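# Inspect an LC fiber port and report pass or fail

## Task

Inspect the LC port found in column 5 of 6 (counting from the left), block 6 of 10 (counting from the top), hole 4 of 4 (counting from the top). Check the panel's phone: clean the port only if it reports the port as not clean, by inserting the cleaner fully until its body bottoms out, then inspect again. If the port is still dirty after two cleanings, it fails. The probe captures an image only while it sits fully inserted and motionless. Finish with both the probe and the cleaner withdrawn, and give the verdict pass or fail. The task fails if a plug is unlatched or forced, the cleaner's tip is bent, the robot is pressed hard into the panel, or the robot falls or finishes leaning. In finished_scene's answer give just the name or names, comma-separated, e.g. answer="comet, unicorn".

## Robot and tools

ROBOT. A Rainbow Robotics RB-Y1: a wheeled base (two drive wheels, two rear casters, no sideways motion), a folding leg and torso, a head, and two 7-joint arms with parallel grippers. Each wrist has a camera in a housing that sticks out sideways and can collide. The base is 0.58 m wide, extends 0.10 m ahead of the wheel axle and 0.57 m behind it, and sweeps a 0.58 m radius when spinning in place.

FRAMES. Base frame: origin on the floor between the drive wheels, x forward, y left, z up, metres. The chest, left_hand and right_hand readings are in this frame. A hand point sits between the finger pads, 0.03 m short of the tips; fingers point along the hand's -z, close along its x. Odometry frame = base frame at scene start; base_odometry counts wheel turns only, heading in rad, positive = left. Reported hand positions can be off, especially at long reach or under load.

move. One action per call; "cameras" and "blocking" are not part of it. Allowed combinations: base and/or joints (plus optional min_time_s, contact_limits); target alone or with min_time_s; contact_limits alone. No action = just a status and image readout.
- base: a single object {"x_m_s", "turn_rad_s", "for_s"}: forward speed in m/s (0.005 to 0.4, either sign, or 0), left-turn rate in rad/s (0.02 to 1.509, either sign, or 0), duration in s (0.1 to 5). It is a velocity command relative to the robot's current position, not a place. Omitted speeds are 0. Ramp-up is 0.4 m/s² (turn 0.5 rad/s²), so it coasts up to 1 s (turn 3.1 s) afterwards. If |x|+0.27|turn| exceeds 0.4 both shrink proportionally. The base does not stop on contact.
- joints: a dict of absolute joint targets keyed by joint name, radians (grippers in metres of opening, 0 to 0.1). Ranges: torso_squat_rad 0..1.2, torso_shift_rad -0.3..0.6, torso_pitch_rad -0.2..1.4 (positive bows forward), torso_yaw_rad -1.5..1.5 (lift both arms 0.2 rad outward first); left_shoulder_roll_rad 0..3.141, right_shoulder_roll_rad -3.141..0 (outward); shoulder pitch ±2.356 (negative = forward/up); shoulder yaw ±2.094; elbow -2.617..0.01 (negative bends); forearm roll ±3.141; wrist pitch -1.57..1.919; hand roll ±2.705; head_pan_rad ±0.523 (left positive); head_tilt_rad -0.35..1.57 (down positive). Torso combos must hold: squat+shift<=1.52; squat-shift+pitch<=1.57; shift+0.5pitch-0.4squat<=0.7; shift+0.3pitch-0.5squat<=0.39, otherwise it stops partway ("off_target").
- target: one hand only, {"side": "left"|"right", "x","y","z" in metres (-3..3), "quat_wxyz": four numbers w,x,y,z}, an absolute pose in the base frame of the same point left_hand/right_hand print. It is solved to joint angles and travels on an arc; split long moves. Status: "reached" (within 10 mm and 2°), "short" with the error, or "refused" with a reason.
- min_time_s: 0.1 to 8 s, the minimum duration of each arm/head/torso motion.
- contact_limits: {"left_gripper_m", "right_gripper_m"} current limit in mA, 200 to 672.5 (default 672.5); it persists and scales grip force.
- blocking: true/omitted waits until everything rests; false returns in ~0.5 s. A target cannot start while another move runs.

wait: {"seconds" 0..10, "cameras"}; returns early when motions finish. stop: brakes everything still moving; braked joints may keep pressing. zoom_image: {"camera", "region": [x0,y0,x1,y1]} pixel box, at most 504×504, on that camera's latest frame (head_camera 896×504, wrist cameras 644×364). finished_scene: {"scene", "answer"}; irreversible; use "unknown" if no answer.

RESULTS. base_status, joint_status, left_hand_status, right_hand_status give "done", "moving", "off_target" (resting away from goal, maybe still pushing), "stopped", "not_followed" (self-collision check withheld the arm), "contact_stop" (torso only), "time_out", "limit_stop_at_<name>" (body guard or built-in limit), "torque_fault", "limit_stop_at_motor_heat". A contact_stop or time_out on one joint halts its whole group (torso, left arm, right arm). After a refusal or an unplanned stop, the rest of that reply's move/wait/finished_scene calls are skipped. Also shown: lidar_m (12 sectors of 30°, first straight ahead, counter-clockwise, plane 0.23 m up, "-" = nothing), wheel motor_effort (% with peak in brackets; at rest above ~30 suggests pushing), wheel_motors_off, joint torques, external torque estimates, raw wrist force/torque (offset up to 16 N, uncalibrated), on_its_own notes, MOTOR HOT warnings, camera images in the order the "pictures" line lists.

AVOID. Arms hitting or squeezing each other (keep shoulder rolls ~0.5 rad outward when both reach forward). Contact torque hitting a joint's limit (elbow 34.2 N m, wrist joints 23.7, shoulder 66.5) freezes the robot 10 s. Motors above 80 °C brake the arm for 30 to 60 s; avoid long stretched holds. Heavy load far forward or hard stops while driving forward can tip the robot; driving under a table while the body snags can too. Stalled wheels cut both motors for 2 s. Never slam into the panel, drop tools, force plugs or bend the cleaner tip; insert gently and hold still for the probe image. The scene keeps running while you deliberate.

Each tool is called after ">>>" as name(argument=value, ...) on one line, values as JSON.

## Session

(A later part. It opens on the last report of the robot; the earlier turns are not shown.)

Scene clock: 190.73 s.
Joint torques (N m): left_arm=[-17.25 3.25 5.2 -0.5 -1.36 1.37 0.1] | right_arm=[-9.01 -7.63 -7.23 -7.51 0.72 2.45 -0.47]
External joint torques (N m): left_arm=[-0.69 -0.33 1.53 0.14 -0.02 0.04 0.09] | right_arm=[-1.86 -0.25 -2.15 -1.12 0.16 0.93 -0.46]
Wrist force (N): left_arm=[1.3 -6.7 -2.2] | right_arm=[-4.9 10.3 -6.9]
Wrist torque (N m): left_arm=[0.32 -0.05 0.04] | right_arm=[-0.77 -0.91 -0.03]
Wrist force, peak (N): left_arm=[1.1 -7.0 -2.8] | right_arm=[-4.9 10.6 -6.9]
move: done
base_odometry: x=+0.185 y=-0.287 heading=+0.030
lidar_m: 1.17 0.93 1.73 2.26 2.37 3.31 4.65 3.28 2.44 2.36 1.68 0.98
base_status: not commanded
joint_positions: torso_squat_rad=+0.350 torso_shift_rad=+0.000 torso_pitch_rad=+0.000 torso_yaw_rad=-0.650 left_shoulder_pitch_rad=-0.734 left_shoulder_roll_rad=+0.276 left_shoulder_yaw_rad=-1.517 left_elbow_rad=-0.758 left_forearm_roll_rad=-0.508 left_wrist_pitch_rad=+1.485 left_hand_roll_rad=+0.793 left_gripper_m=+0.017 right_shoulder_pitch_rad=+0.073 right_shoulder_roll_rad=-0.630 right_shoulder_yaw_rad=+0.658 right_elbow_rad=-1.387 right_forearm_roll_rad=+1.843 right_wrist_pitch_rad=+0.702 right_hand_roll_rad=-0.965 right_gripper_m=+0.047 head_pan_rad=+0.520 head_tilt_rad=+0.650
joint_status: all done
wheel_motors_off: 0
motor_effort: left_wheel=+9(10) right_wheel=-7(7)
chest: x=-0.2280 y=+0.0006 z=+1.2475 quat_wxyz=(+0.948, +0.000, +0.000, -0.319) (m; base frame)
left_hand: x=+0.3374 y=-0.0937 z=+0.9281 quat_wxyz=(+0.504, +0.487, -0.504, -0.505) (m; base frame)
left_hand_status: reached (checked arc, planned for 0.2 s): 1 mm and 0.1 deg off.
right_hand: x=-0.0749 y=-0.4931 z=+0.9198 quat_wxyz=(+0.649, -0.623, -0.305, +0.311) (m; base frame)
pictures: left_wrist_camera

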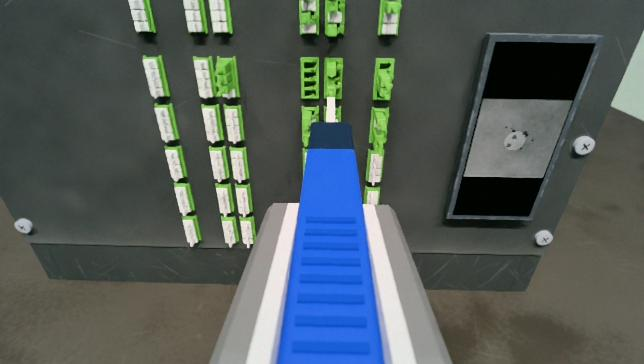

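>>> move(target={"side":"left","x":0.334,"y":-0.0950,"z":0.9266,"quat_wxyz":[0.5037,0.4875,-0.5048,-0.504]}, cameras=[])

>>> move(target={"side":"left","x":0.341,"y":-0.0946,"z":0.9270,"quat_wxyz":[0.5037,0.4875,-0.5048,-0.504]}, cameras=["left_wrist_camera"])

>>> zoom_image(camera="left_wrist_camera", region=[305, 65, 355, 115])

Scene clock: 191.97 s.
Joint torques (N m): left_arm=[-17.41 3.19 4.61 -0.49 -1.43 1.77 0.14] | right_arm=[-9.23 -8.1 -7.39 -7.48 0.68 2.47 -0.45]
External joint torques (N m): left_arm=[-0.94 -0.21 1.02 0.15 -0.09 0.44 0.12] | right_arm=[-2.08 -0.71 -2.31 -1.09 0.12 0.95 -0.44]
Wrist force (N): left_arm=[1.5 -6.7 -2.8] | right_arm=[-4.7 10.3 -7.0]
Wrist torque (N m): left_arm=[0.31 -0.04 0.05] | right_arm=[-0.77 -0.89 -0.03]
Wrist force, peak (N): left_arm=[0.0 -6.7 -3.2] | right_arm=[-4.7 10.8 -6.6]
move: done
base_odometry: x=+0.185 y=-0.287 heading=+0.030
lidar_m: 1.18 0.93 1.72 2.27 2.38 3.31 4.66 3.30 2.43 2.37 1.66 0.98
base_status: not commanded
joint_positions: torso_squat_rad=+0.350 torso_shift_rad=+0.000 torso_pitch_rad=+0.000 torso_yaw_rad=-0.650 left_shoulder_pitch_rad=-0.731 left_shoulder_roll_rad=+0.264 left_shoulder_yaw_rad=-1.519 left_elbow_rad=-0.747 left_forearm_roll_rad=-0.511 left_wrist_pitch_rad=+1.489 left_hand_roll_rad=+0.796 left_gripper_m=+0.017 right_shoulder_pitch_rad=+0.073 right_shoulder_roll_rad=-0.630 right_shoulder_yaw_rad=+0.658 right_elbow_rad=-1.387 right_forearm_roll_rad=+1.843 right_wrist_pitch_rad=+0.702 right_hand_roll_rad=-0.965 right_gripper_m=+0.047 head_pan_rad=+0.520 head_tilt_rad=+0.650
joint_status: all done
wheel_motors_off: 0
motor_effort: left_wheel=+10(10) right_wheel=-7(7)
chest: x=-0.2280 y=+0.0006 z=+1.2475 quat_wxyz=(+0.948, +0.000, +0.000, -0.319) (m; base frame)
left_hand: x=+0.3340 y=-0.0950 z=+0.9266 quat_wxyz=(+0.504, +0.487, -0.505, -0.504) (m; base frame)
left_hand_status: reached (checked arc, planned for 0.1 s): 0 mm and 0.0 deg off.
right_hand: x=-0.0749 y=-0.4931 z=+0.9198 quat_wxyz=(+0.649, -0.623, -0.305, +0.311) (m; base frame)
pictures: none
No camera images: "cameras" was empty.

Scene clock: 192.60 s.
Joint torques (N m): left_arm=[-18.49 4.47 4.85 -0.14 -1.47 1.4 0.1] | right_arm=[-9.12 -7.84 -7.15 -7.61 0.58 2.42 -0.49]
External joint torques (N m): left_arm=[-1.83 0.88 1.37 0.34 -0.15 0.07 0.09] | right_arm=[-1.98 -0.46 -2.08 -1.22 0.02 0.9 -0.48]
Wrist force (N): left_arm=[1.8 -6.5 2.1] | right_arm=[-4.6 10.0 -6.8]
Wrist torque (N m): left_arm=[0.29 0.17 0.04] | right_arm=[-0.73 -0.89 -0.03]
Wrist force, peak (N): left_arm=[0.2 -7.0 -3.2] | right_arm=[-4.6 10.6 -7.1]
move: done
base_odometry: x=+0.185 y=-0.287 heading=+0.030
lidar_m: 1.18 0.93 1.73 2.27 2.37 3.32 4.67 3.29 2.45 2.37 1.67 0.98
base_status: not commanded
joint_positions: torso_squat_rad=+0.350 torso_shift_rad=+0.000 torso_pitch_rad=+0.000 torso_yaw_rad=-0.650 left_shoulder_pitch_rad=-0.737 left_shoulder_roll_rad=+0.262 left_shoulder_yaw_rad=-1.517 left_elbow_rad=-0.720 left_forearm_roll_rad=-0.508 left_wrist_pitch_rad=+1.464 left_hand_roll_rad=+0.803 left_gripper_m=+0.017 right_shoulder_pitch_rad=+0.073 right_shoulder_roll_rad=-0.630 right_shoulder_yaw_rad=+0.658 right_elbow_rad=-1.387 right_forearm_roll_rad=+1.843 right_wrist_pitch_rad=+0.702 right_hand_roll_rad=-0.965 right_gripper_m=+0.047 head_pan_rad=+0.520 head_tilt_rad=+0.650
joint_status: all done
wheel_motors_off: 0
motor_effort: left_wheel=+10(11) right_wheel=-6(7)
chest: x=-0.2280 y=+0.0006 z=+1.2475 quat_wxyz=(+0.948, +0.000, +0.000, -0.319) (m; base frame)
left_hand: x=+0.3406 y=-0.0944 z=+0.9270 quat_wxyz=(+0.504, +0.487, -0.505, -0.504) (m; base frame)
left_hand_status: reached (checked arc, planned for 0.2 s): 0 mm and 0.1 deg off.
right_hand: x=-0.0750 y=-0.4931 z=+0.9198 quat_wxyz=(+0.649, -0.623, -0.305, +0.311) (m; base frame)
pictures: left_wrist_camera

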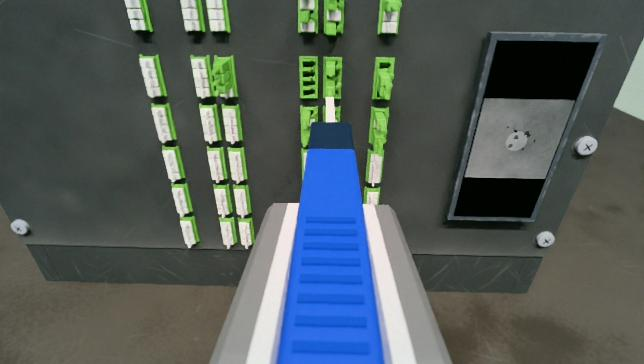

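Scaled by 10.080 from the camera's 644x364 image, which has a finer 1265x715 frame.

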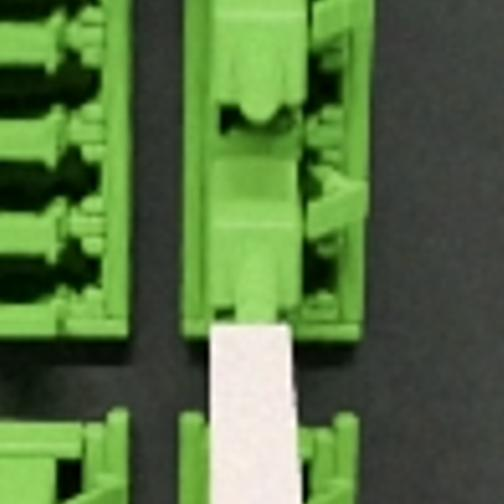

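>>> move(target={"side":"left","x":0.334,"y":-0.0950,"z":0.9266,"quat_wxyz":[0.5037,0.4875,-0.5048,-0.504]}, cameras=["head_camera","left_wrist_camera"])

>>> zoom_image(camera="head_camera", region=[390, 240, 470, 340])

>>> zoom_image(camera="left_wrist_camera", region=[290, 50, 360, 120])

Scene clock: 194.60 s.
Joint torques (N m): left_arm=[-17.58 3.44 3.41 -0.69 -1.41 1.86 0] | right_arm=[-9.03 -7.94 -7 -7.34 0.71 2.49 -0.49]
External joint torques (N m): left_arm=[-1.09 0.05 -0.16 -0.06 -0.08 0.53 -0.01] | right_arm=[-1.88 -0.55 -1.92 -0.95 0.15 0.97 -0.48]
Wrist force (N): left_arm=[2.4 -6.0 -2.8] | right_arm=[-4.5 10.1 -7.0]
Wrist torque (N m): left_arm=[0.22 0.02 0.04] | right_arm=[-0.75 -0.89 -0.03]
Wrist force, peak (N): left_arm=[1.5 -7.2 -2.0] | right_arm=[-4.8 10.5 -7.0]
move: done
base_odometry: x=+0.185 y=-0.287 heading=+0.030
lidar_m: 1.17 0.93 1.73 2.27 2.37 3.30 4.65 3.28 2.43 2.36 1.67 0.97
base_status: not commanded
joint_positions: torso_squat_rad=+0.350 torso_shift_rad=+0.000 torso_pitch_rad=+0.000 torso_yaw_rad=-0.650 left_shoulder_pitch_rad=-0.731 left_shoulder_roll_rad=+0.262 left_shoulder_yaw_rad=-1.519 left_elbow_rad=-0.742 left_forearm_roll_rad=-0.511 left_wrist_pitch_rad=+1.488 left_hand_roll_rad=+0.797 left_gripper_m=+0.017 right_shoulder_pitch_rad=+0.073 right_shoulder_roll_rad=-0.630 right_shoulder_yaw_rad=+0.658 right_elbow_rad=-1.387 right_forearm_roll_rad=+1.843 right_wrist_pitch_rad=+0.702 right_hand_roll_rad=-0.965 right_gripper_m=+0.047 head_pan_rad=+0.520 head_tilt_rad=+0.650
joint_status: all done
wheel_motors_off: 0
motor_effort: left_wheel=+10(11) right_wheel=-6(7)
chest: x=-0.2280 y=+0.0006 z=+1.2475 quat_wxyz=(+0.948, +0.000, +0.000, -0.319) (m; base frame)
left_hand: x=+0.3341 y=-0.0950 z=+0.9264 quat_wxyz=(+0.504, +0.488, -0.505, -0.504) (m; base frame)
left_hand_status: reached (checked arc, planned for 0.2 s): 0 mm and 0.0 deg off.
right_hand: x=-0.0749 y=-0.4931 z=+0.9198 quat_wxyz=(+0.649, -0.623, -0.305, +0.311) (m; base frame)
pictures: head_camera, left_wrist_camera

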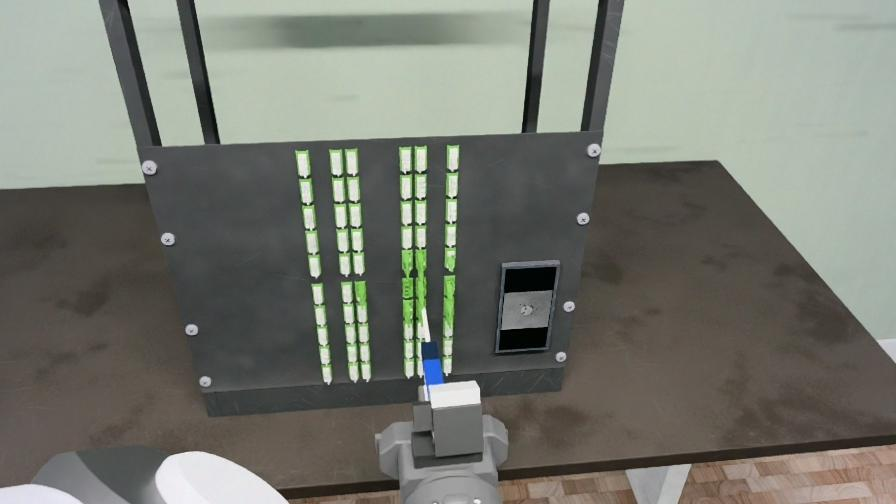

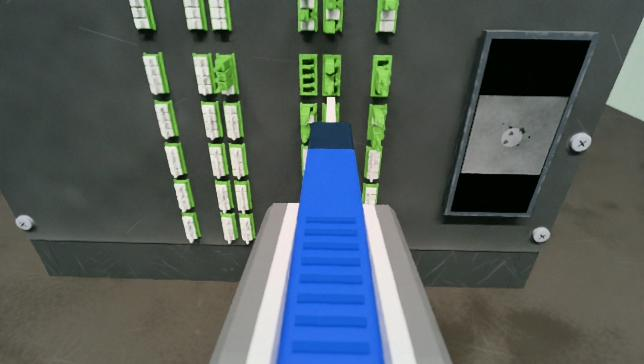

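Scaled by 5.040 from the camera's 896x504 image, which has a finer 1280x720 frame.

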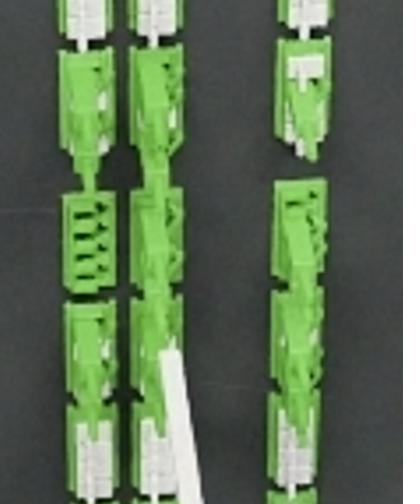

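Scaled by 7.200 from the camera's 644x364 image, which has a finer 1265x715 frame.

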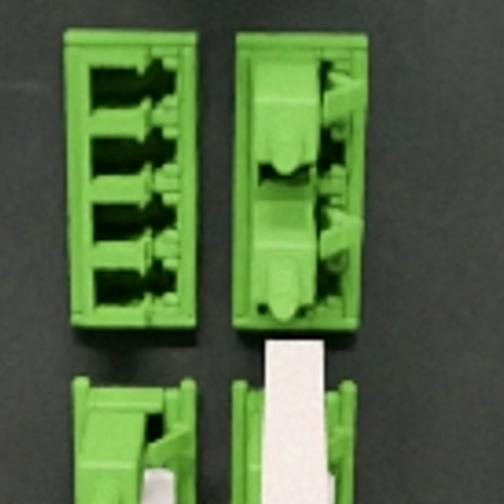

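>>> move(target={"side":"left","x":0.325,"y":-0.0938,"z":0.9240,"quat_wxyz":[0.5037,0.4875,-0.5048,-0.504]}, cameras=[])

>>> move(target={"side":"left","x":0.340,"y":-0.0943,"z":0.9240,"quat_wxyz":[0.5037,0.4875,-0.5048,-0.504]}, cameras=["head_camera","left_wrist_camera"])

>>> zoom_image(camera="head_camera", region=[390, 240, 470, 340])

>>> zoom_image(camera="left_wrist_camera", region=[290, 50, 360, 120])

Scene clock: 196.13 s.
Joint torques (N m): left_arm=[-16.7 3.74 3.26 -1.02 -1.4 1.67 -0.01] | right_arm=[-8.62 -8 -7.14 -7.47 0.77 2.5 -0.53]
External joint torques (N m): left_arm=[-0.53 0.58 -0.38 -0.22 -0.06 0.34 -0.02] | right_arm=[-1.48 -0.61 -2.07 -1.08 0.22 0.98 -0.53]
Wrist force (N): left_arm=[1.6 -6.0 -2.1] | right_arm=[-4.4 10.3 -7.1]
Wrist torque (N m): left_arm=[0.26 -0.04 0.04] | right_arm=[-0.76 -0.89 -0.03]
Wrist force, peak (N): left_arm=[1.7 -6.8 -2.6] | right_arm=[-4.9 10.3 -7.1]
move: done
base_odometry: x=+0.185 y=-0.287 heading=+0.030
lidar_m: 1.18 0.92 1.72 2.27 2.38 3.30 4.65 3.29 2.45 2.37 1.68 0.97
base_status: not commanded
joint_positions: torso_squat_rad=+0.350 torso_shift_rad=+0.000 torso_pitch_rad=+0.000 torso_yaw_rad=-0.650 left_shoulder_pitch_rad=-0.719 left_shoulder_roll_rad=+0.262 left_shoulder_yaw_rad=-1.524 left_elbow_rad=-0.769 left_forearm_roll_rad=-0.516 left_wrist_pitch_rad=+1.517 left_hand_roll_rad=+0.795 left_gripper_m=+0.017 right_shoulder_pitch_rad=+0.073 right_shoulder_roll_rad=-0.630 right_shoulder_yaw_rad=+0.658 right_elbow_rad=-1.387 right_forearm_roll_rad=+1.843 right_wrist_pitch_rad=+0.702 right_hand_roll_rad=-0.965 right_gripper_m=+0.047 head_pan_rad=+0.520 head_tilt_rad=+0.650
joint_status: all done
wheel_motors_off: 0
motor_effort: left_wheel=+11(11) right_wheel=-6(7)
chest: x=-0.2280 y=+0.0006 z=+1.2475 quat_wxyz=(+0.948, +0.000, +0.000, -0.319) (m; base frame)
left_hand: x=+0.3252 y=-0.0939 z=+0.9238 quat_wxyz=(+0.504, +0.488, -0.505, -0.504) (m; base frame)
left_hand_status: reached (checked arc, planned for 0.2 s): 0 mm and 0.0 deg off.
right_hand: x=-0.0749 y=-0.4931 z=+0.9198 quat_wxyz=(+0.649, -0.623, -0.305, +0.311) (m; base frame)
pictures: none
No camera images: "cameras" was empty.

Scene clock: 197.13 s.
Joint torques (N m): left_arm=[-17.83 3.33 5.16 -0.23 -1.17 1.48 0.11] | right_arm=[-9.38 -7.77 -7.24 -7.55 0.7 2.37 -0.45]
External joint torques (N m): left_arm=[-1.23 -0.11 1.86 0.14 0.14 0.13 0.1] | right_arm=[-2.24 -0.39 -2.16 -1.17 0.15 0.85 -0.45]
Wrist force (N): left_arm=[1.2 -6.2 -2.3] | right_arm=[-4.7 10.1 -6.9]
Wrist torque (N m): left_arm=[0.26 -0.07 0.03] | right_arm=[-0.75 -0.90 -0.04]
Wrist force, peak (N): left_arm=[2.6 -6.8 -1.6] | right_arm=[-4.7 10.3 -7.3]
move: done
base_odometry: x=+0.185 y=-0.287 heading=+0.030
lidar_m: 1.18 0.92 1.72 2.27 2.37 3.32 4.66 3.28 2.44 2.37 1.69 0.99
base_status: not commanded
joint_positions: torso_squat_rad=+0.350 torso_shift_rad=+0.000 torso_pitch_rad=+0.000 torso_yaw_rad=-0.650 left_shoulder_pitch_rad=-0.734 left_shoulder_roll_rad=+0.246 left_shoulder_yaw_rad=-1.520 left_elbow_rad=-0.688 left_forearm_roll_rad=-0.510 left_wrist_pitch_rad=+1.453 left_hand_roll_rad=+0.815 left_gripper_m=+0.017 right_shoulder_pitch_rad=+0.073 right_shoulder_roll_rad=-0.630 right_shoulder_yaw_rad=+0.658 right_elbow_rad=-1.387 right_forearm_roll_rad=+1.843 right_wrist_pitch_rad=+0.702 right_hand_roll_rad=-0.965 right_gripper_m=+0.047 head_pan_rad=+0.520 head_tilt_rad=+0.650
joint_status: all done
wheel_motors_off: 0
motor_effort: left_wheel=+10(11) right_wheel=-7(7)
chest: x=-0.2280 y=+0.0006 z=+1.2475 quat_wxyz=(+0.948, +0.000, +0.000, -0.319) (m; base frame)
left_hand: x=+0.3399 y=-0.0942 z=+0.9240 quat_wxyz=(+0.504, +0.487, -0.505, -0.504) (m; base frame)
left_hand_status: reached (checked arc, planned for 0.3 s): 0 mm and 0.1 deg off.
right_hand: x=-0.0749 y=-0.4931 z=+0.9198 quat_wxyz=(+0.649, -0.623, -0.305, +0.311) (m; base frame)
pictures: head_camera, left_wrist_camera

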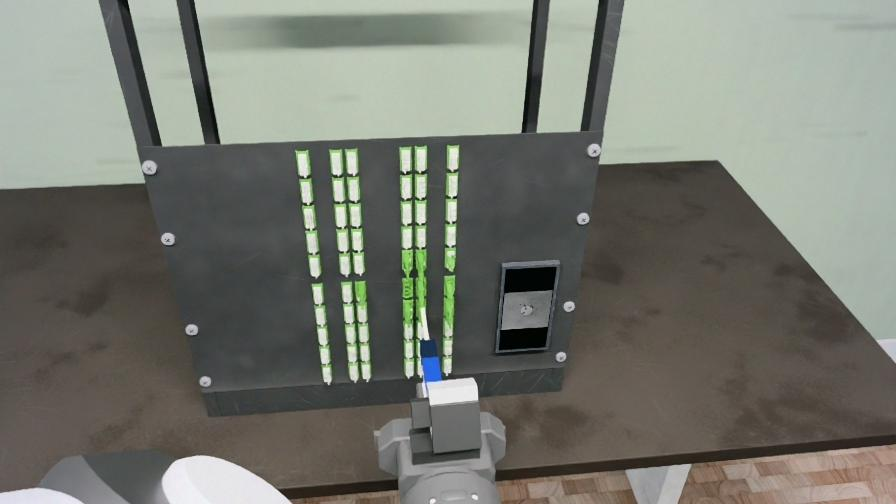

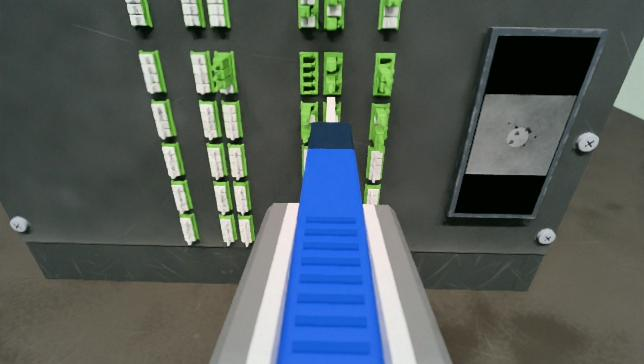

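Scaled by 5.040 from the camera's 896x504 image, which has a finer 1280x720 frame.

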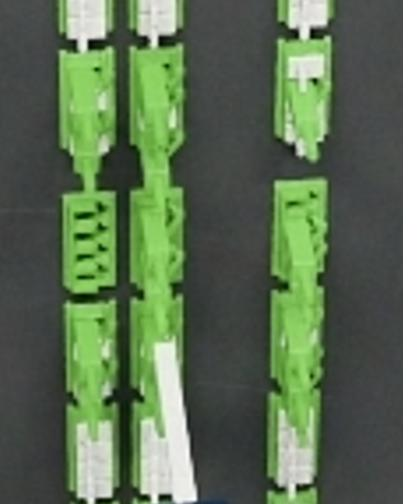

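Scaled by 7.200 from the camera's 644x364 image, which has a finer 1265x715 frame.

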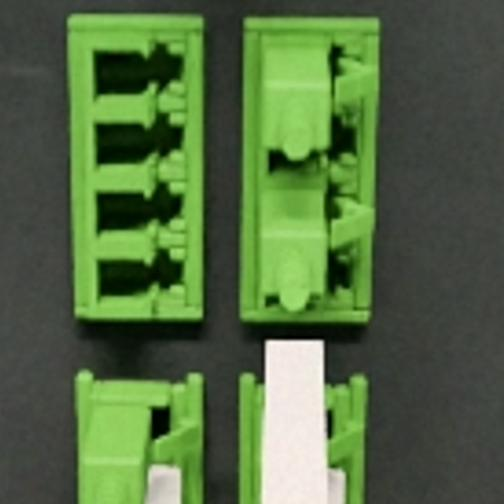

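>>> move(target={"side":"left","x":0.349,"y":-0.0944,"z":0.9240,"quat_wxyz":[0.5037,0.4875,-0.5048,-0.504]}, cameras=["head_camera","left_wrist_camera"])

>>> zoom_image(camera="head_camera", region=[390, 240, 470, 340])

>>> zoom_image(camera="left_wrist_camera", region=[290, 50, 360, 120])

Scene clock: 198.00 s.
Joint torques (N m): left_arm=[-17.92 3.43 4.81 -0.02 -1.3 1.69 -0.06] | right_arm=[-9.08 -7.96 -7.15 -7.52 0.61 2.45 -0.48]
External joint torques (N m): left_arm=[-1.07 -0.18 1.72 0.1 -0.02 0.32 -0.07] | right_arm=[-1.93 -0.57 -2.08 -1.13 0.06 0.93 -0.47]
Wrist force (N): left_arm=[1.9 -5.7 -2.8] | right_arm=[-4.6 10.3 -7.1]
Wrist torque (N m): left_arm=[0.19 0.03 0.03] | right_arm=[-0.77 -0.88 -0.02]
Wrist force, peak (N): left_arm=[1.8 -6.8 -3.0] | right_arm=[-4.7 10.8 -6.5]
move: done
base_odometry: x=+0.185 y=-0.287 heading=+0.030
lidar_m: 1.18 0.93 1.74 2.27 2.38 3.31 4.66 3.30 2.45 2.37 1.66 0.98
base_status: not commanded
joint_positions: torso_squat_rad=+0.350 torso_shift_rad=+0.000 torso_pitch_rad=+0.000 torso_yaw_rad=-0.650 left_shoulder_pitch_rad=-0.743 left_shoulder_roll_rad=+0.236 left_shoulder_yaw_rad=-1.517 left_elbow_rad=-0.640 left_forearm_roll_rad=-0.507 left_wrist_pitch_rad=+1.415 left_hand_roll_rad=+0.827 left_gripper_m=+0.017 right_shoulder_pitch_rad=+0.073 right_shoulder_roll_rad=-0.630 right_shoulder_yaw_rad=+0.658 right_elbow_rad=-1.387 right_forearm_roll_rad=+1.843 right_wrist_pitch_rad=+0.702 right_hand_roll_rad=-0.965 right_gripper_m=+0.047 head_pan_rad=+0.520 head_tilt_rad=+0.650
joint_status: all done
wheel_motors_off: 0
motor_effort: left_wheel=+9(10) right_wheel=-7(7)
chest: x=-0.2280 y=+0.0006 z=+1.2475 quat_wxyz=(+0.948, +0.000, +0.000, -0.319) (m; base frame)
left_hand: x=+0.3486 y=-0.0940 z=+0.9243 quat_wxyz=(+0.504, +0.487, -0.504, -0.505) (m; base frame)
left_hand_status: reached (checked arc, planned for 0.3 s): 1 mm and 0.1 deg off.
right_hand: x=-0.0749 y=-0.4931 z=+0.9198 quat_wxyz=(+0.649, -0.623, -0.305, +0.311) (m; base frame)
pictures: head_camera, left_wrist_camera

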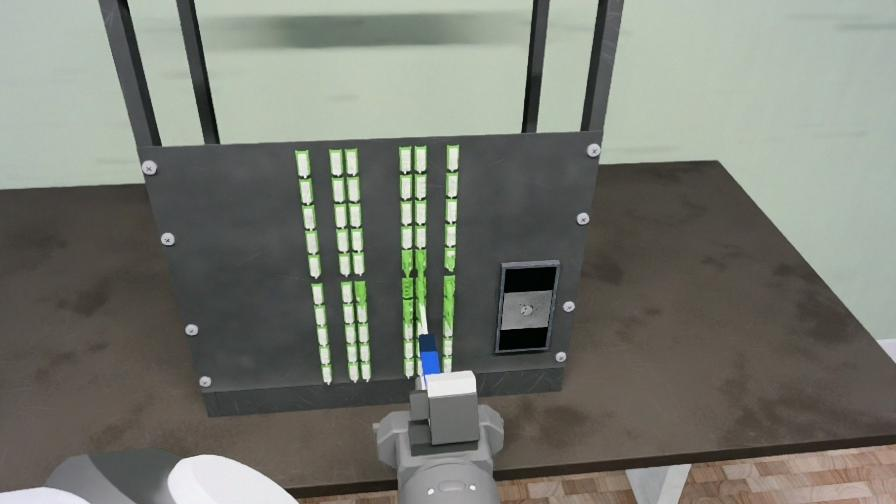

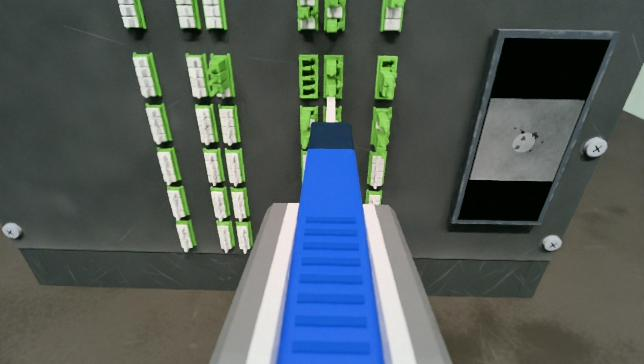

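Scaled by 5.040 from the camera's 896x504 image, which has a finer 1280x720 frame.

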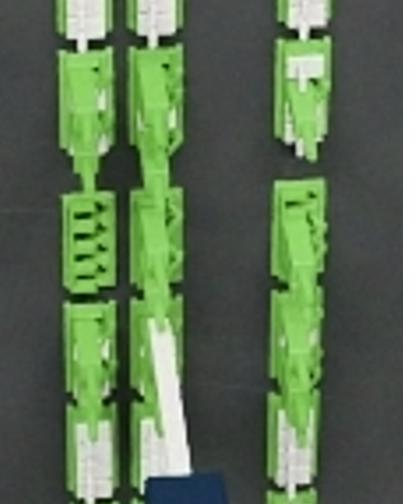

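Scaled by 7.200 from the camera's 644x364 image, which has a finer 1265x715 frame.

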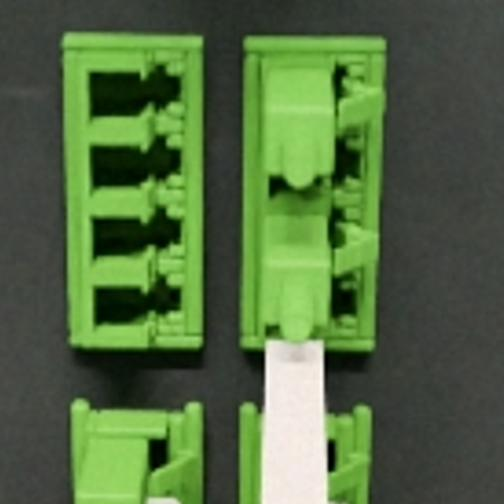

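>>> move(target={"side":"left","x":0.342,"y":-0.0947,"z":0.9236,"quat_wxyz":[0.5037,0.4875,-0.5048,-0.504]}, cameras=[])

>>> move(target={"side":"left","x":0.354,"y":-0.0950,"z":0.9236,"quat_wxyz":[0.5037,0.4875,-0.5048,-0.504]}, cameras=["left_wrist_camera"])

>>> zoom_image(camera="left_wrist_camera", region=[290, 50, 360, 120])

Scene clock: 198.87 s.
Joint torques (N m): left_arm=[-17.65 3.36 4.39 -0.13 -1.35 1.61 0] | right_arm=[-9.27 -8.29 -7.19 -7.61 0.66 2.35 -0.41]
External joint torques (N m): left_arm=[-0.98 -0.06 1.25 0.13 -0.06 0.25 -0.01] | right_arm=[-2.13 -0.9 -2.11 -1.23 0.11 0.83 -0.4]
Wrist force (N): left_arm=[1.8 -6.3 -2.2] | right_arm=[-4.9 9.9 -7.1]
Wrist torque (N m): left_arm=[0.27 -0.02 0.02] | right_arm=[-0.72 -0.93 -0.03]
Wrist force, peak (N): left_arm=[1.7 -7.4 -1.5] | right_arm=[-4.8 10.4 -7.0]
move: done
base_odometry: x=+0.185 y=-0.287 heading=+0.030
lidar_m: 1.17 0.92 1.74 2.27 2.37 3.31 4.66 3.30 2.44 2.37 1.66 0.97
base_status: not commanded
joint_positions: torso_squat_rad=+0.350 torso_shift_rad=+0.000 torso_pitch_rad=+0.000 torso_yaw_rad=-0.650 left_shoulder_pitch_rad=-0.736 left_shoulder_roll_rad=+0.234 left_shoulder_yaw_rad=-1.519 left_elbow_rad=-0.658 left_forearm_roll_rad=-0.510 left_wrist_pitch_rad=+1.438 left_hand_roll_rad=+0.823 left_gripper_m=+0.017 right_shoulder_pitch_rad=+0.073 right_shoulder_roll_rad=-0.630 right_shoulder_yaw_rad=+0.658 right_elbow_rad=-1.387 right_forearm_roll_rad=+1.843 right_wrist_pitch_rad=+0.702 right_hand_roll_rad=-0.965 right_gripper_m=+0.047 head_pan_rad=+0.520 head_tilt_rad=+0.650
joint_status: all done
wheel_motors_off: 0
motor_effort: left_wheel=+10(10) right_wheel=-7(7)
chest: x=-0.2280 y=+0.0006 z=+1.2475 quat_wxyz=(+0.948, +0.000, +0.000, -0.319) (m; base frame)
left_hand: x=+0.3421 y=-0.0947 z=+0.9235 quat_wxyz=(+0.504, +0.488, -0.505, -0.504) (m; base frame)
left_hand_status: reached (checked arc, planned for 0.2 s): 0 mm and 0.0 deg off.
right_hand: x=-0.0749 y=-0.4931 z=+0.9198 quat_wxyz=(+0.649, -0.623, -0.305, +0.311) (m; base frame)
pictures: none
No camera images: "cameras" was empty.

Scene clock: 199.87 s.
Joint torques (N m): left_arm=[-17.97 3.22 4.13 0.3 -1.23 1.51 0.1] | right_arm=[-9.07 -7.9 -6.99 -7.52 0.72 2.37 -0.5]
External joint torques (N m): left_arm=[-0.97 -0.37 1.41 0.14 0.01 0.12 0.09] | right_arm=[-1.93 -0.51 -1.91 -1.14 0.16 0.85 -0.5]
Wrist force (N): left_arm=[2.0 -6.4 -2.9] | right_arm=[-4.9 10.4 -7.0]
Wrist torque (N m): left_arm=[0.31 0.04 0.09] | right_arm=[-0.79 -0.93 -0.03]
Wrist force, peak (N): left_arm=[1.8 -6.9 -3.2] | right_arm=[-4.7 10.6 -7.2]
move: done
base_odometry: x=+0.185 y=-0.287 heading=+0.030
lidar_m: 1.18 0.93 1.72 2.27 2.37 3.32 4.65 3.29 2.45 2.37 1.66 0.98
base_status: not commanded
joint_positions: torso_squat_rad=+0.350 torso_shift_rad=+0.000 torso_pitch_rad=+0.000 torso_yaw_rad=-0.650 left_shoulder_pitch_rad=-0.749 left_shoulder_roll_rad=+0.210 left_shoulder_yaw_rad=-1.517 left_elbow_rad=-0.571 left_forearm_roll_rad=-0.507 left_wrist_pitch_rad=+1.377 left_hand_roll_rad=+0.845 left_gripper_m=+0.017 right_shoulder_pitch_rad=+0.073 right_shoulder_roll_rad=-0.630 right_shoulder_yaw_rad=+0.658 right_elbow_rad=-1.387 right_forearm_roll_rad=+1.843 right_wrist_pitch_rad=+0.702 right_hand_roll_rad=-0.965 right_gripper_m=+0.047 head_pan_rad=+0.520 head_tilt_rad=+0.650
joint_status: all done
wheel_motors_off: 0
motor_effort: left_wheel=+10(10) right_wheel=-7(7)
chest: x=-0.2280 y=+0.0006 z=+1.2475 quat_wxyz=(+0.948, +0.000, +0.000, -0.319) (m; base frame)
left_hand: x=+0.3539 y=-0.0949 z=+0.9236 quat_wxyz=(+0.504, +0.487, -0.505, -0.504) (m; base frame)
left_hand_status: reached (checked arc, planned for 0.3 s): 0 mm and 0.1 deg off.
right_hand: x=-0.0749 y=-0.4931 z=+0.9198 quat_wxyz=(+0.649, -0.623, -0.305, +0.311) (m; base frame)
pictures: left_wrist_camera

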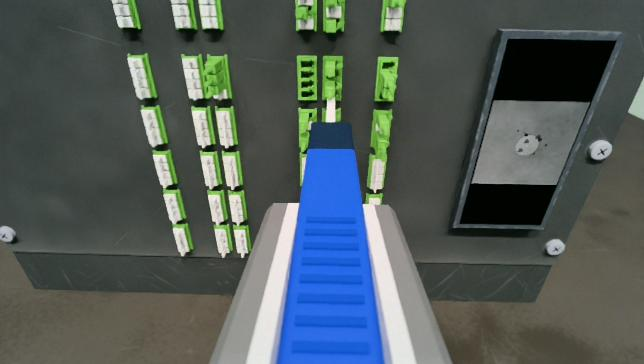

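Scaled by 7.200 from the camera's 644x364 image, which has a finer 1265x715 frame.

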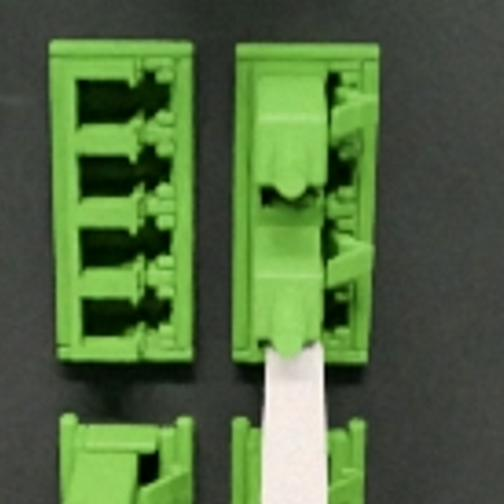

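>>> move(target={"side":"left","x":0.359,"y":-0.0948,"z":0.9237,"quat_wxyz":[0.5037,0.4875,-0.5048,-0.504]}, cameras=["left_wrist_camera"])

>>> zoom_image(camera="left_wrist_camera", region=[305, 70, 355, 120])

Scene clock: 200.80 s.
Joint torques (N m): left_arm=[-18.61 3.15 4.13 0.53 -1.19 1.71 0.15] | right_arm=[-9.15 -8.24 -7.03 -7.39 0.76 2.5 -0.5]
External joint torques (N m): left_arm=[-1.49 -0.5 1.61 0.19 0.04 0.31 0.14] | right_arm=[-2 -0.85 -1.96 -1 0.21 0.98 -0.49]
Wrist force (N): left_arm=[2.0 -6.0 -2.4] | right_arm=[-4.8 10.1 -7.1]
Wrist torque (N m): left_arm=[0.24 -0.02 0.04] | right_arm=[-0.74 -0.89 -0.02]
Wrist force, peak (N): left_arm=[1.3 -7.3 -2.6] | right_arm=[-4.8 10.4 -7.1]
move: done
base_odometry: x=+0.185 y=-0.287 heading=+0.030
lidar_m: 1.17 0.94 1.73 2.27 2.37 3.31 4.66 3.29 2.46 2.37 1.68 0.98
base_status: not commanded
joint_positions: torso_squat_rad=+0.350 torso_shift_rad=+0.000 torso_pitch_rad=+0.000 torso_yaw_rad=-0.650 left_shoulder_pitch_rad=-0.755 left_shoulder_roll_rad=+0.200 left_shoulder_yaw_rad=-1.517 left_elbow_rad=-0.533 left_forearm_roll_rad=-0.506 left_wrist_pitch_rad=+1.351 left_hand_roll_rad=+0.855 left_gripper_m=+0.017 right_shoulder_pitch_rad=+0.073 right_shoulder_roll_rad=-0.630 right_shoulder_yaw_rad=+0.658 right_elbow_rad=-1.387 right_forearm_roll_rad=+1.843 right_wrist_pitch_rad=+0.702 right_hand_roll_rad=-0.965 right_gripper_m=+0.047 head_pan_rad=+0.520 head_tilt_rad=+0.650
joint_status: all done
wheel_motors_off: 0
motor_effort: left_wheel=+10(10) right_wheel=-7(7)
chest: x=-0.2280 y=+0.0006 z=+1.2475 quat_wxyz=(+0.948, +0.000, +0.000, -0.319) (m; base frame)
left_hand: x=+0.3588 y=-0.0945 z=+0.9238 quat_wxyz=(+0.504, +0.487, -0.504, -0.505) (m; base frame)
left_hand_status: reached (checked arc, planned for 0.2 s): 0 mm and 0.1 deg off.
right_hand: x=-0.0749 y=-0.4931 z=+0.9198 quat_wxyz=(+0.649, -0.623, -0.305, +0.311) (m; base frame)
pictures: left_wrist_camera

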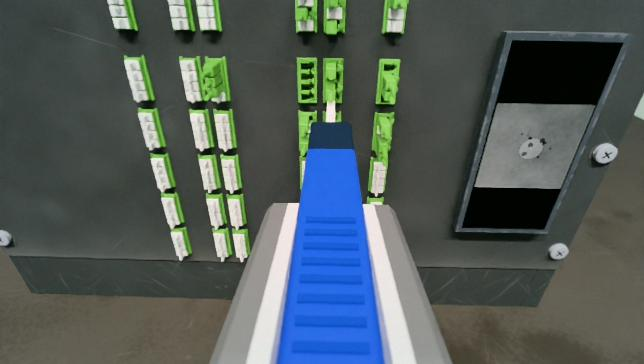

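Scaled by 10.080 from the camera's 644x364 image, which has a finer 1265x715 frame.

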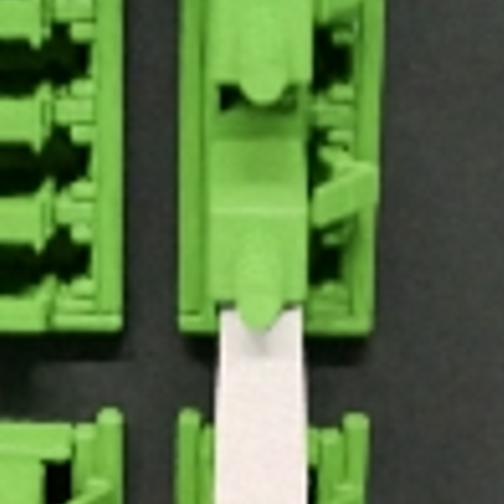

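>>> move(target={"side":"left","x":0.363,"y":-0.0948,"z":0.9241,"quat_wxyz":[0.5037,0.4875,-0.5048,-0.504]}, cameras=["left_wrist_camera"])

>>> zoom_image(camera="left_wrist_camera", region=[305, 70, 355, 120])

Scene clock: 201.60 s.
Joint torques (N m): left_arm=[-19.14 3.3 3.95 0.6 -1.31 1.53 0.03] | right_arm=[-9.27 -7.79 -7.3 -7.42 0.72 2.4 -0.53]
External joint torques (N m): left_arm=[-1.91 -0.39 1.62 0.09 -0.1 0.12 0.02] | right_arm=[-2.13 -0.4 -2.23 -1.03 0.16 0.88 -0.52]
Wrist force (N): left_arm=[1.6 -5.4 -2.6] | right_arm=[-4.9 10.2 -7.0]
Wrist torque (N m): left_arm=[0.17 -0.01 0.00] | right_arm=[-0.76 -0.92 -0.03]
Wrist force, peak (N): left_arm=[1.1 -8.5 -2.0] | right_arm=[-5.0 10.6 -7.0]
move: done
base_odometry: x=+0.185 y=-0.287 heading=+0.030
lidar_m: 1.17 0.93 1.72 2.27 2.38 3.31 4.66 3.30 2.45 2.37 1.68 0.97
base_status: not commanded
joint_positions: torso_squat_rad=+0.350 torso_shift_rad=+0.000 torso_pitch_rad=+0.000 torso_yaw_rad=-0.650 left_shoulder_pitch_rad=-0.760 left_shoulder_roll_rad=+0.188 left_shoulder_yaw_rad=-1.517 left_elbow_rad=-0.496 left_forearm_roll_rad=-0.506 left_wrist_pitch_rad=+1.327 left_hand_roll_rad=+0.865 left_gripper_m=+0.017 right_shoulder_pitch_rad=+0.073 right_shoulder_roll_rad=-0.630 right_shoulder_yaw_rad=+0.658 right_elbow_rad=-1.387 right_forearm_roll_rad=+1.843 right_wrist_pitch_rad=+0.702 right_hand_roll_rad=-0.965 right_gripper_m=+0.047 head_pan_rad=+0.520 head_tilt_rad=+0.650
joint_status: all done
wheel_motors_off: 0
motor_effort: left_wheel=+9(10) right_wheel=-7(7)
chest: x=-0.2280 y=+0.0006 z=+1.2475 quat_wxyz=(+0.948, +0.000, +0.000, -0.319) (m; base frame)
left_hand: x=+0.3628 y=-0.0945 z=+0.9241 quat_wxyz=(+0.504, +0.487, -0.504, -0.505) (m; base frame)
left_hand_status: reached (checked arc, planned for 0.2 s): 0 mm and 0.1 deg off.
right_hand: x=-0.0749 y=-0.4931 z=+0.9198 quat_wxyz=(+0.649, -0.623, -0.305, +0.311) (m; base frame)
pictures: left_wrist_camera

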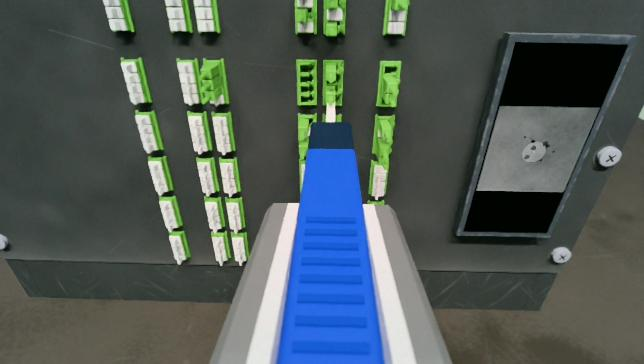

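Scaled by 10.080 from the camera's 644x364 image, which has a finer 1265x715 frame.

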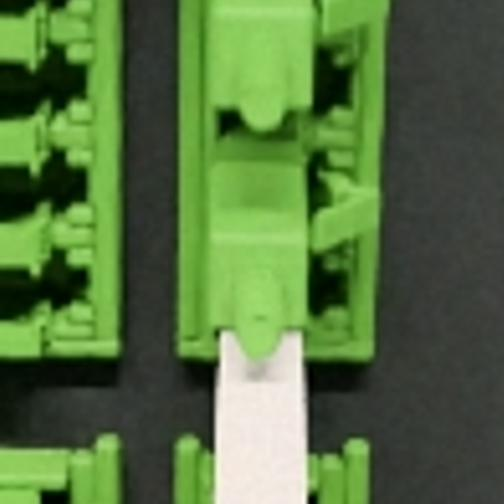

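>>> move(target={"side":"left","x":0.367,"y":-0.0949,"z":0.9240,"quat_wxyz":[0.5037,0.4875,-0.5048,-0.504]}, cameras=["left_wrist_camera"])

>>> zoom_image(camera="left_wrist_camera", region=[305, 70, 355, 120])

Scene clock: 202.50 s.
Joint torques (N m): left_arm=[-19.6 3.78 2.67 1.18 -1.35 1.76 0.17] | right_arm=[-8.98 -7.8 -7.09 -7.53 0.65 2.48 -0.5]
External joint torques (N m): left_arm=[-2.28 0.09 0.61 0.47 -0.16 0.33 0.16] | right_arm=[-1.83 -0.41 -2.01 -1.14 0.09 0.96 -0.5]
Wrist force (N): left_arm=[1.5 -6.1 -2.4] | right_arm=[-4.9 10.4 -7.0]
Wrist torque (N m): left_arm=[0.24 -0.02 0.04] | right_arm=[-0.79 -0.92 -0.03]
Wrist force, peak (N): left_arm=[2.3 -9.4 0.4] | right_arm=[-4.9 10.4 -7.0]
move: done
base_odometry: x=+0.185 y=-0.287 heading=+0.030
lidar_m: 1.18 0.93 1.72 2.27 2.39 3.30 4.66 3.29 2.44 2.37 1.68 0.98
base_status: not commanded
joint_positions: torso_squat_rad=+0.350 torso_shift_rad=+0.000 torso_pitch_rad=+0.000 torso_yaw_rad=-0.650 left_shoulder_pitch_rad=-0.764 left_shoulder_roll_rad=+0.171 left_shoulder_yaw_rad=-1.517 left_elbow_rad=-0.449 left_forearm_roll_rad=-0.506 left_wrist_pitch_rad=+1.298 left_hand_roll_rad=+0.877 left_gripper_m=+0.017 right_shoulder_pitch_rad=+0.073 right_shoulder_roll_rad=-0.630 right_shoulder_yaw_rad=+0.658 right_elbow_rad=-1.387 right_forearm_roll_rad=+1.843 right_wrist_pitch_rad=+0.702 right_hand_roll_rad=-0.965 right_gripper_m=+0.047 head_pan_rad=+0.520 head_tilt_rad=+0.650
joint_status: all done
wheel_motors_off: 0
motor_effort: left_wheel=+10(11) right_wheel=-7(7)
chest: x=-0.2280 y=+0.0006 z=+1.2475 quat_wxyz=(+0.948, +0.000, +0.000, -0.319) (m; base frame)
left_hand: x=+0.3667 y=-0.0946 z=+0.9240 quat_wxyz=(+0.504, +0.486, -0.504, -0.505) (m; base frame)
left_hand_status: reached (checked arc, planned for 0.3 s): 0 mm and 0.2 deg off.
right_hand: x=-0.0749 y=-0.4931 z=+0.9198 quat_wxyz=(+0.649, -0.623, -0.305, +0.311) (m; base frame)
pictures: left_wrist_camera

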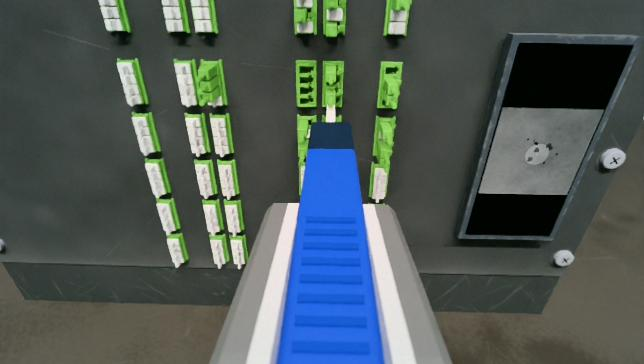

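Scaled by 10.080 from the camera's 644x364 image, which has a finer 1265x715 frame.

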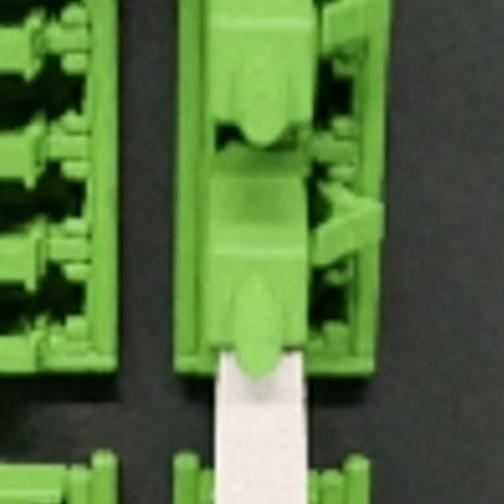

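>>> move(target={"side":"left","x":0.371,"y":-0.0948,"z":0.9240,"quat_wxyz":[0.5037,0.4875,-0.5048,-0.504]}, cameras=["left_wrist_camera"])

>>> zoom_image(camera="left_wrist_camera", region=[305, 70, 355, 120])

Scene clock: 203.40 s.
Joint torques (N m): left_arm=[-19.78 5.24 1.73 2.27 -1.15 1.95 0.12] | right_arm=[-9.17 -7.98 -7.18 -7.49 0.71 2.53 -0.54]
External joint torques (N m): left_arm=[-2.37 1.56 -0.02 1.34 0 0.5 0.11] | right_arm=[-2.03 -0.6 -2.11 -1.1 0.16 1.01 -0.53]
Wrist force (N): left_arm=[1.9 -6.6 2.3] | right_arm=[-4.5 10.0 -7.2]
Wrist torque (N m): left_arm=[0.28 -0.09 0.06] | right_arm=[-0.72 -0.89 -0.02]
Wrist force, peak (N): left_arm=[3.9 -8.9 2.5] | right_arm=[-4.8 10.4 -7.0]
move: done
base_odometry: x=+0.185 y=-0.287 heading=+0.030
lidar_m: 1.18 0.93 1.72 2.28 2.38 3.30 4.66 3.31 2.45 2.35 1.67 0.97
base_status: not commanded
joint_positions: torso_squat_rad=+0.350 torso_shift_rad=+0.000 torso_pitch_rad=+0.000 torso_yaw_rad=-0.650 left_shoulder_pitch_rad=-0.769 left_shoulder_roll_rad=+0.152 left_shoulder_yaw_rad=-1.517 left_elbow_rad=-0.397 left_forearm_roll_rad=-0.507 left_wrist_pitch_rad=+1.266 left_hand_roll_rad=+0.891 left_gripper_m=+0.017 right_shoulder_pitch_rad=+0.073 right_shoulder_roll_rad=-0.630 right_shoulder_yaw_rad=+0.658 right_elbow_rad=-1.387 right_forearm_roll_rad=+1.843 right_wrist_pitch_rad=+0.702 right_hand_roll_rad=-0.965 right_gripper_m=+0.047 head_pan_rad=+0.520 head_tilt_rad=+0.650
joint_status: all done
wheel_motors_off: 0
motor_effort: left_wheel=+10(11) right_wheel=-6(7)
chest: x=-0.2280 y=+0.0006 z=+1.2475 quat_wxyz=(+0.948, +0.000, +0.000, -0.319) (m; base frame)
left_hand: x=+0.3703 y=-0.0947 z=+0.9240 quat_wxyz=(+0.504, +0.486, -0.504, -0.506) (m; base frame)
left_hand_status: reached (checked arc, planned for 0.3 s): 1 mm and 0.3 deg off.
right_hand: x=-0.0750 y=-0.4931 z=+0.9198 quat_wxyz=(+0.649, -0.623, -0.305, +0.311) (m; base frame)
pictures: left_wrist_camera

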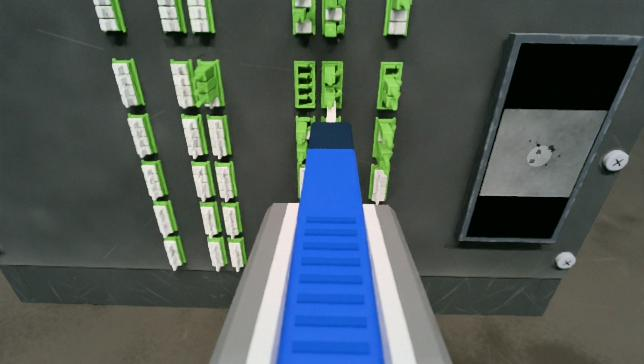

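Scaled by 10.080 from the camera's 644x364 image, which has a finer 1265x715 frame.

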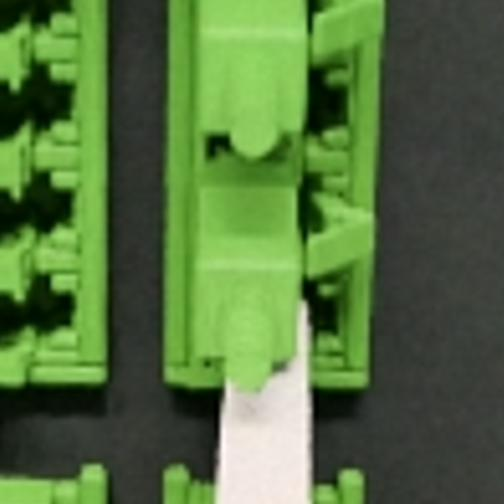

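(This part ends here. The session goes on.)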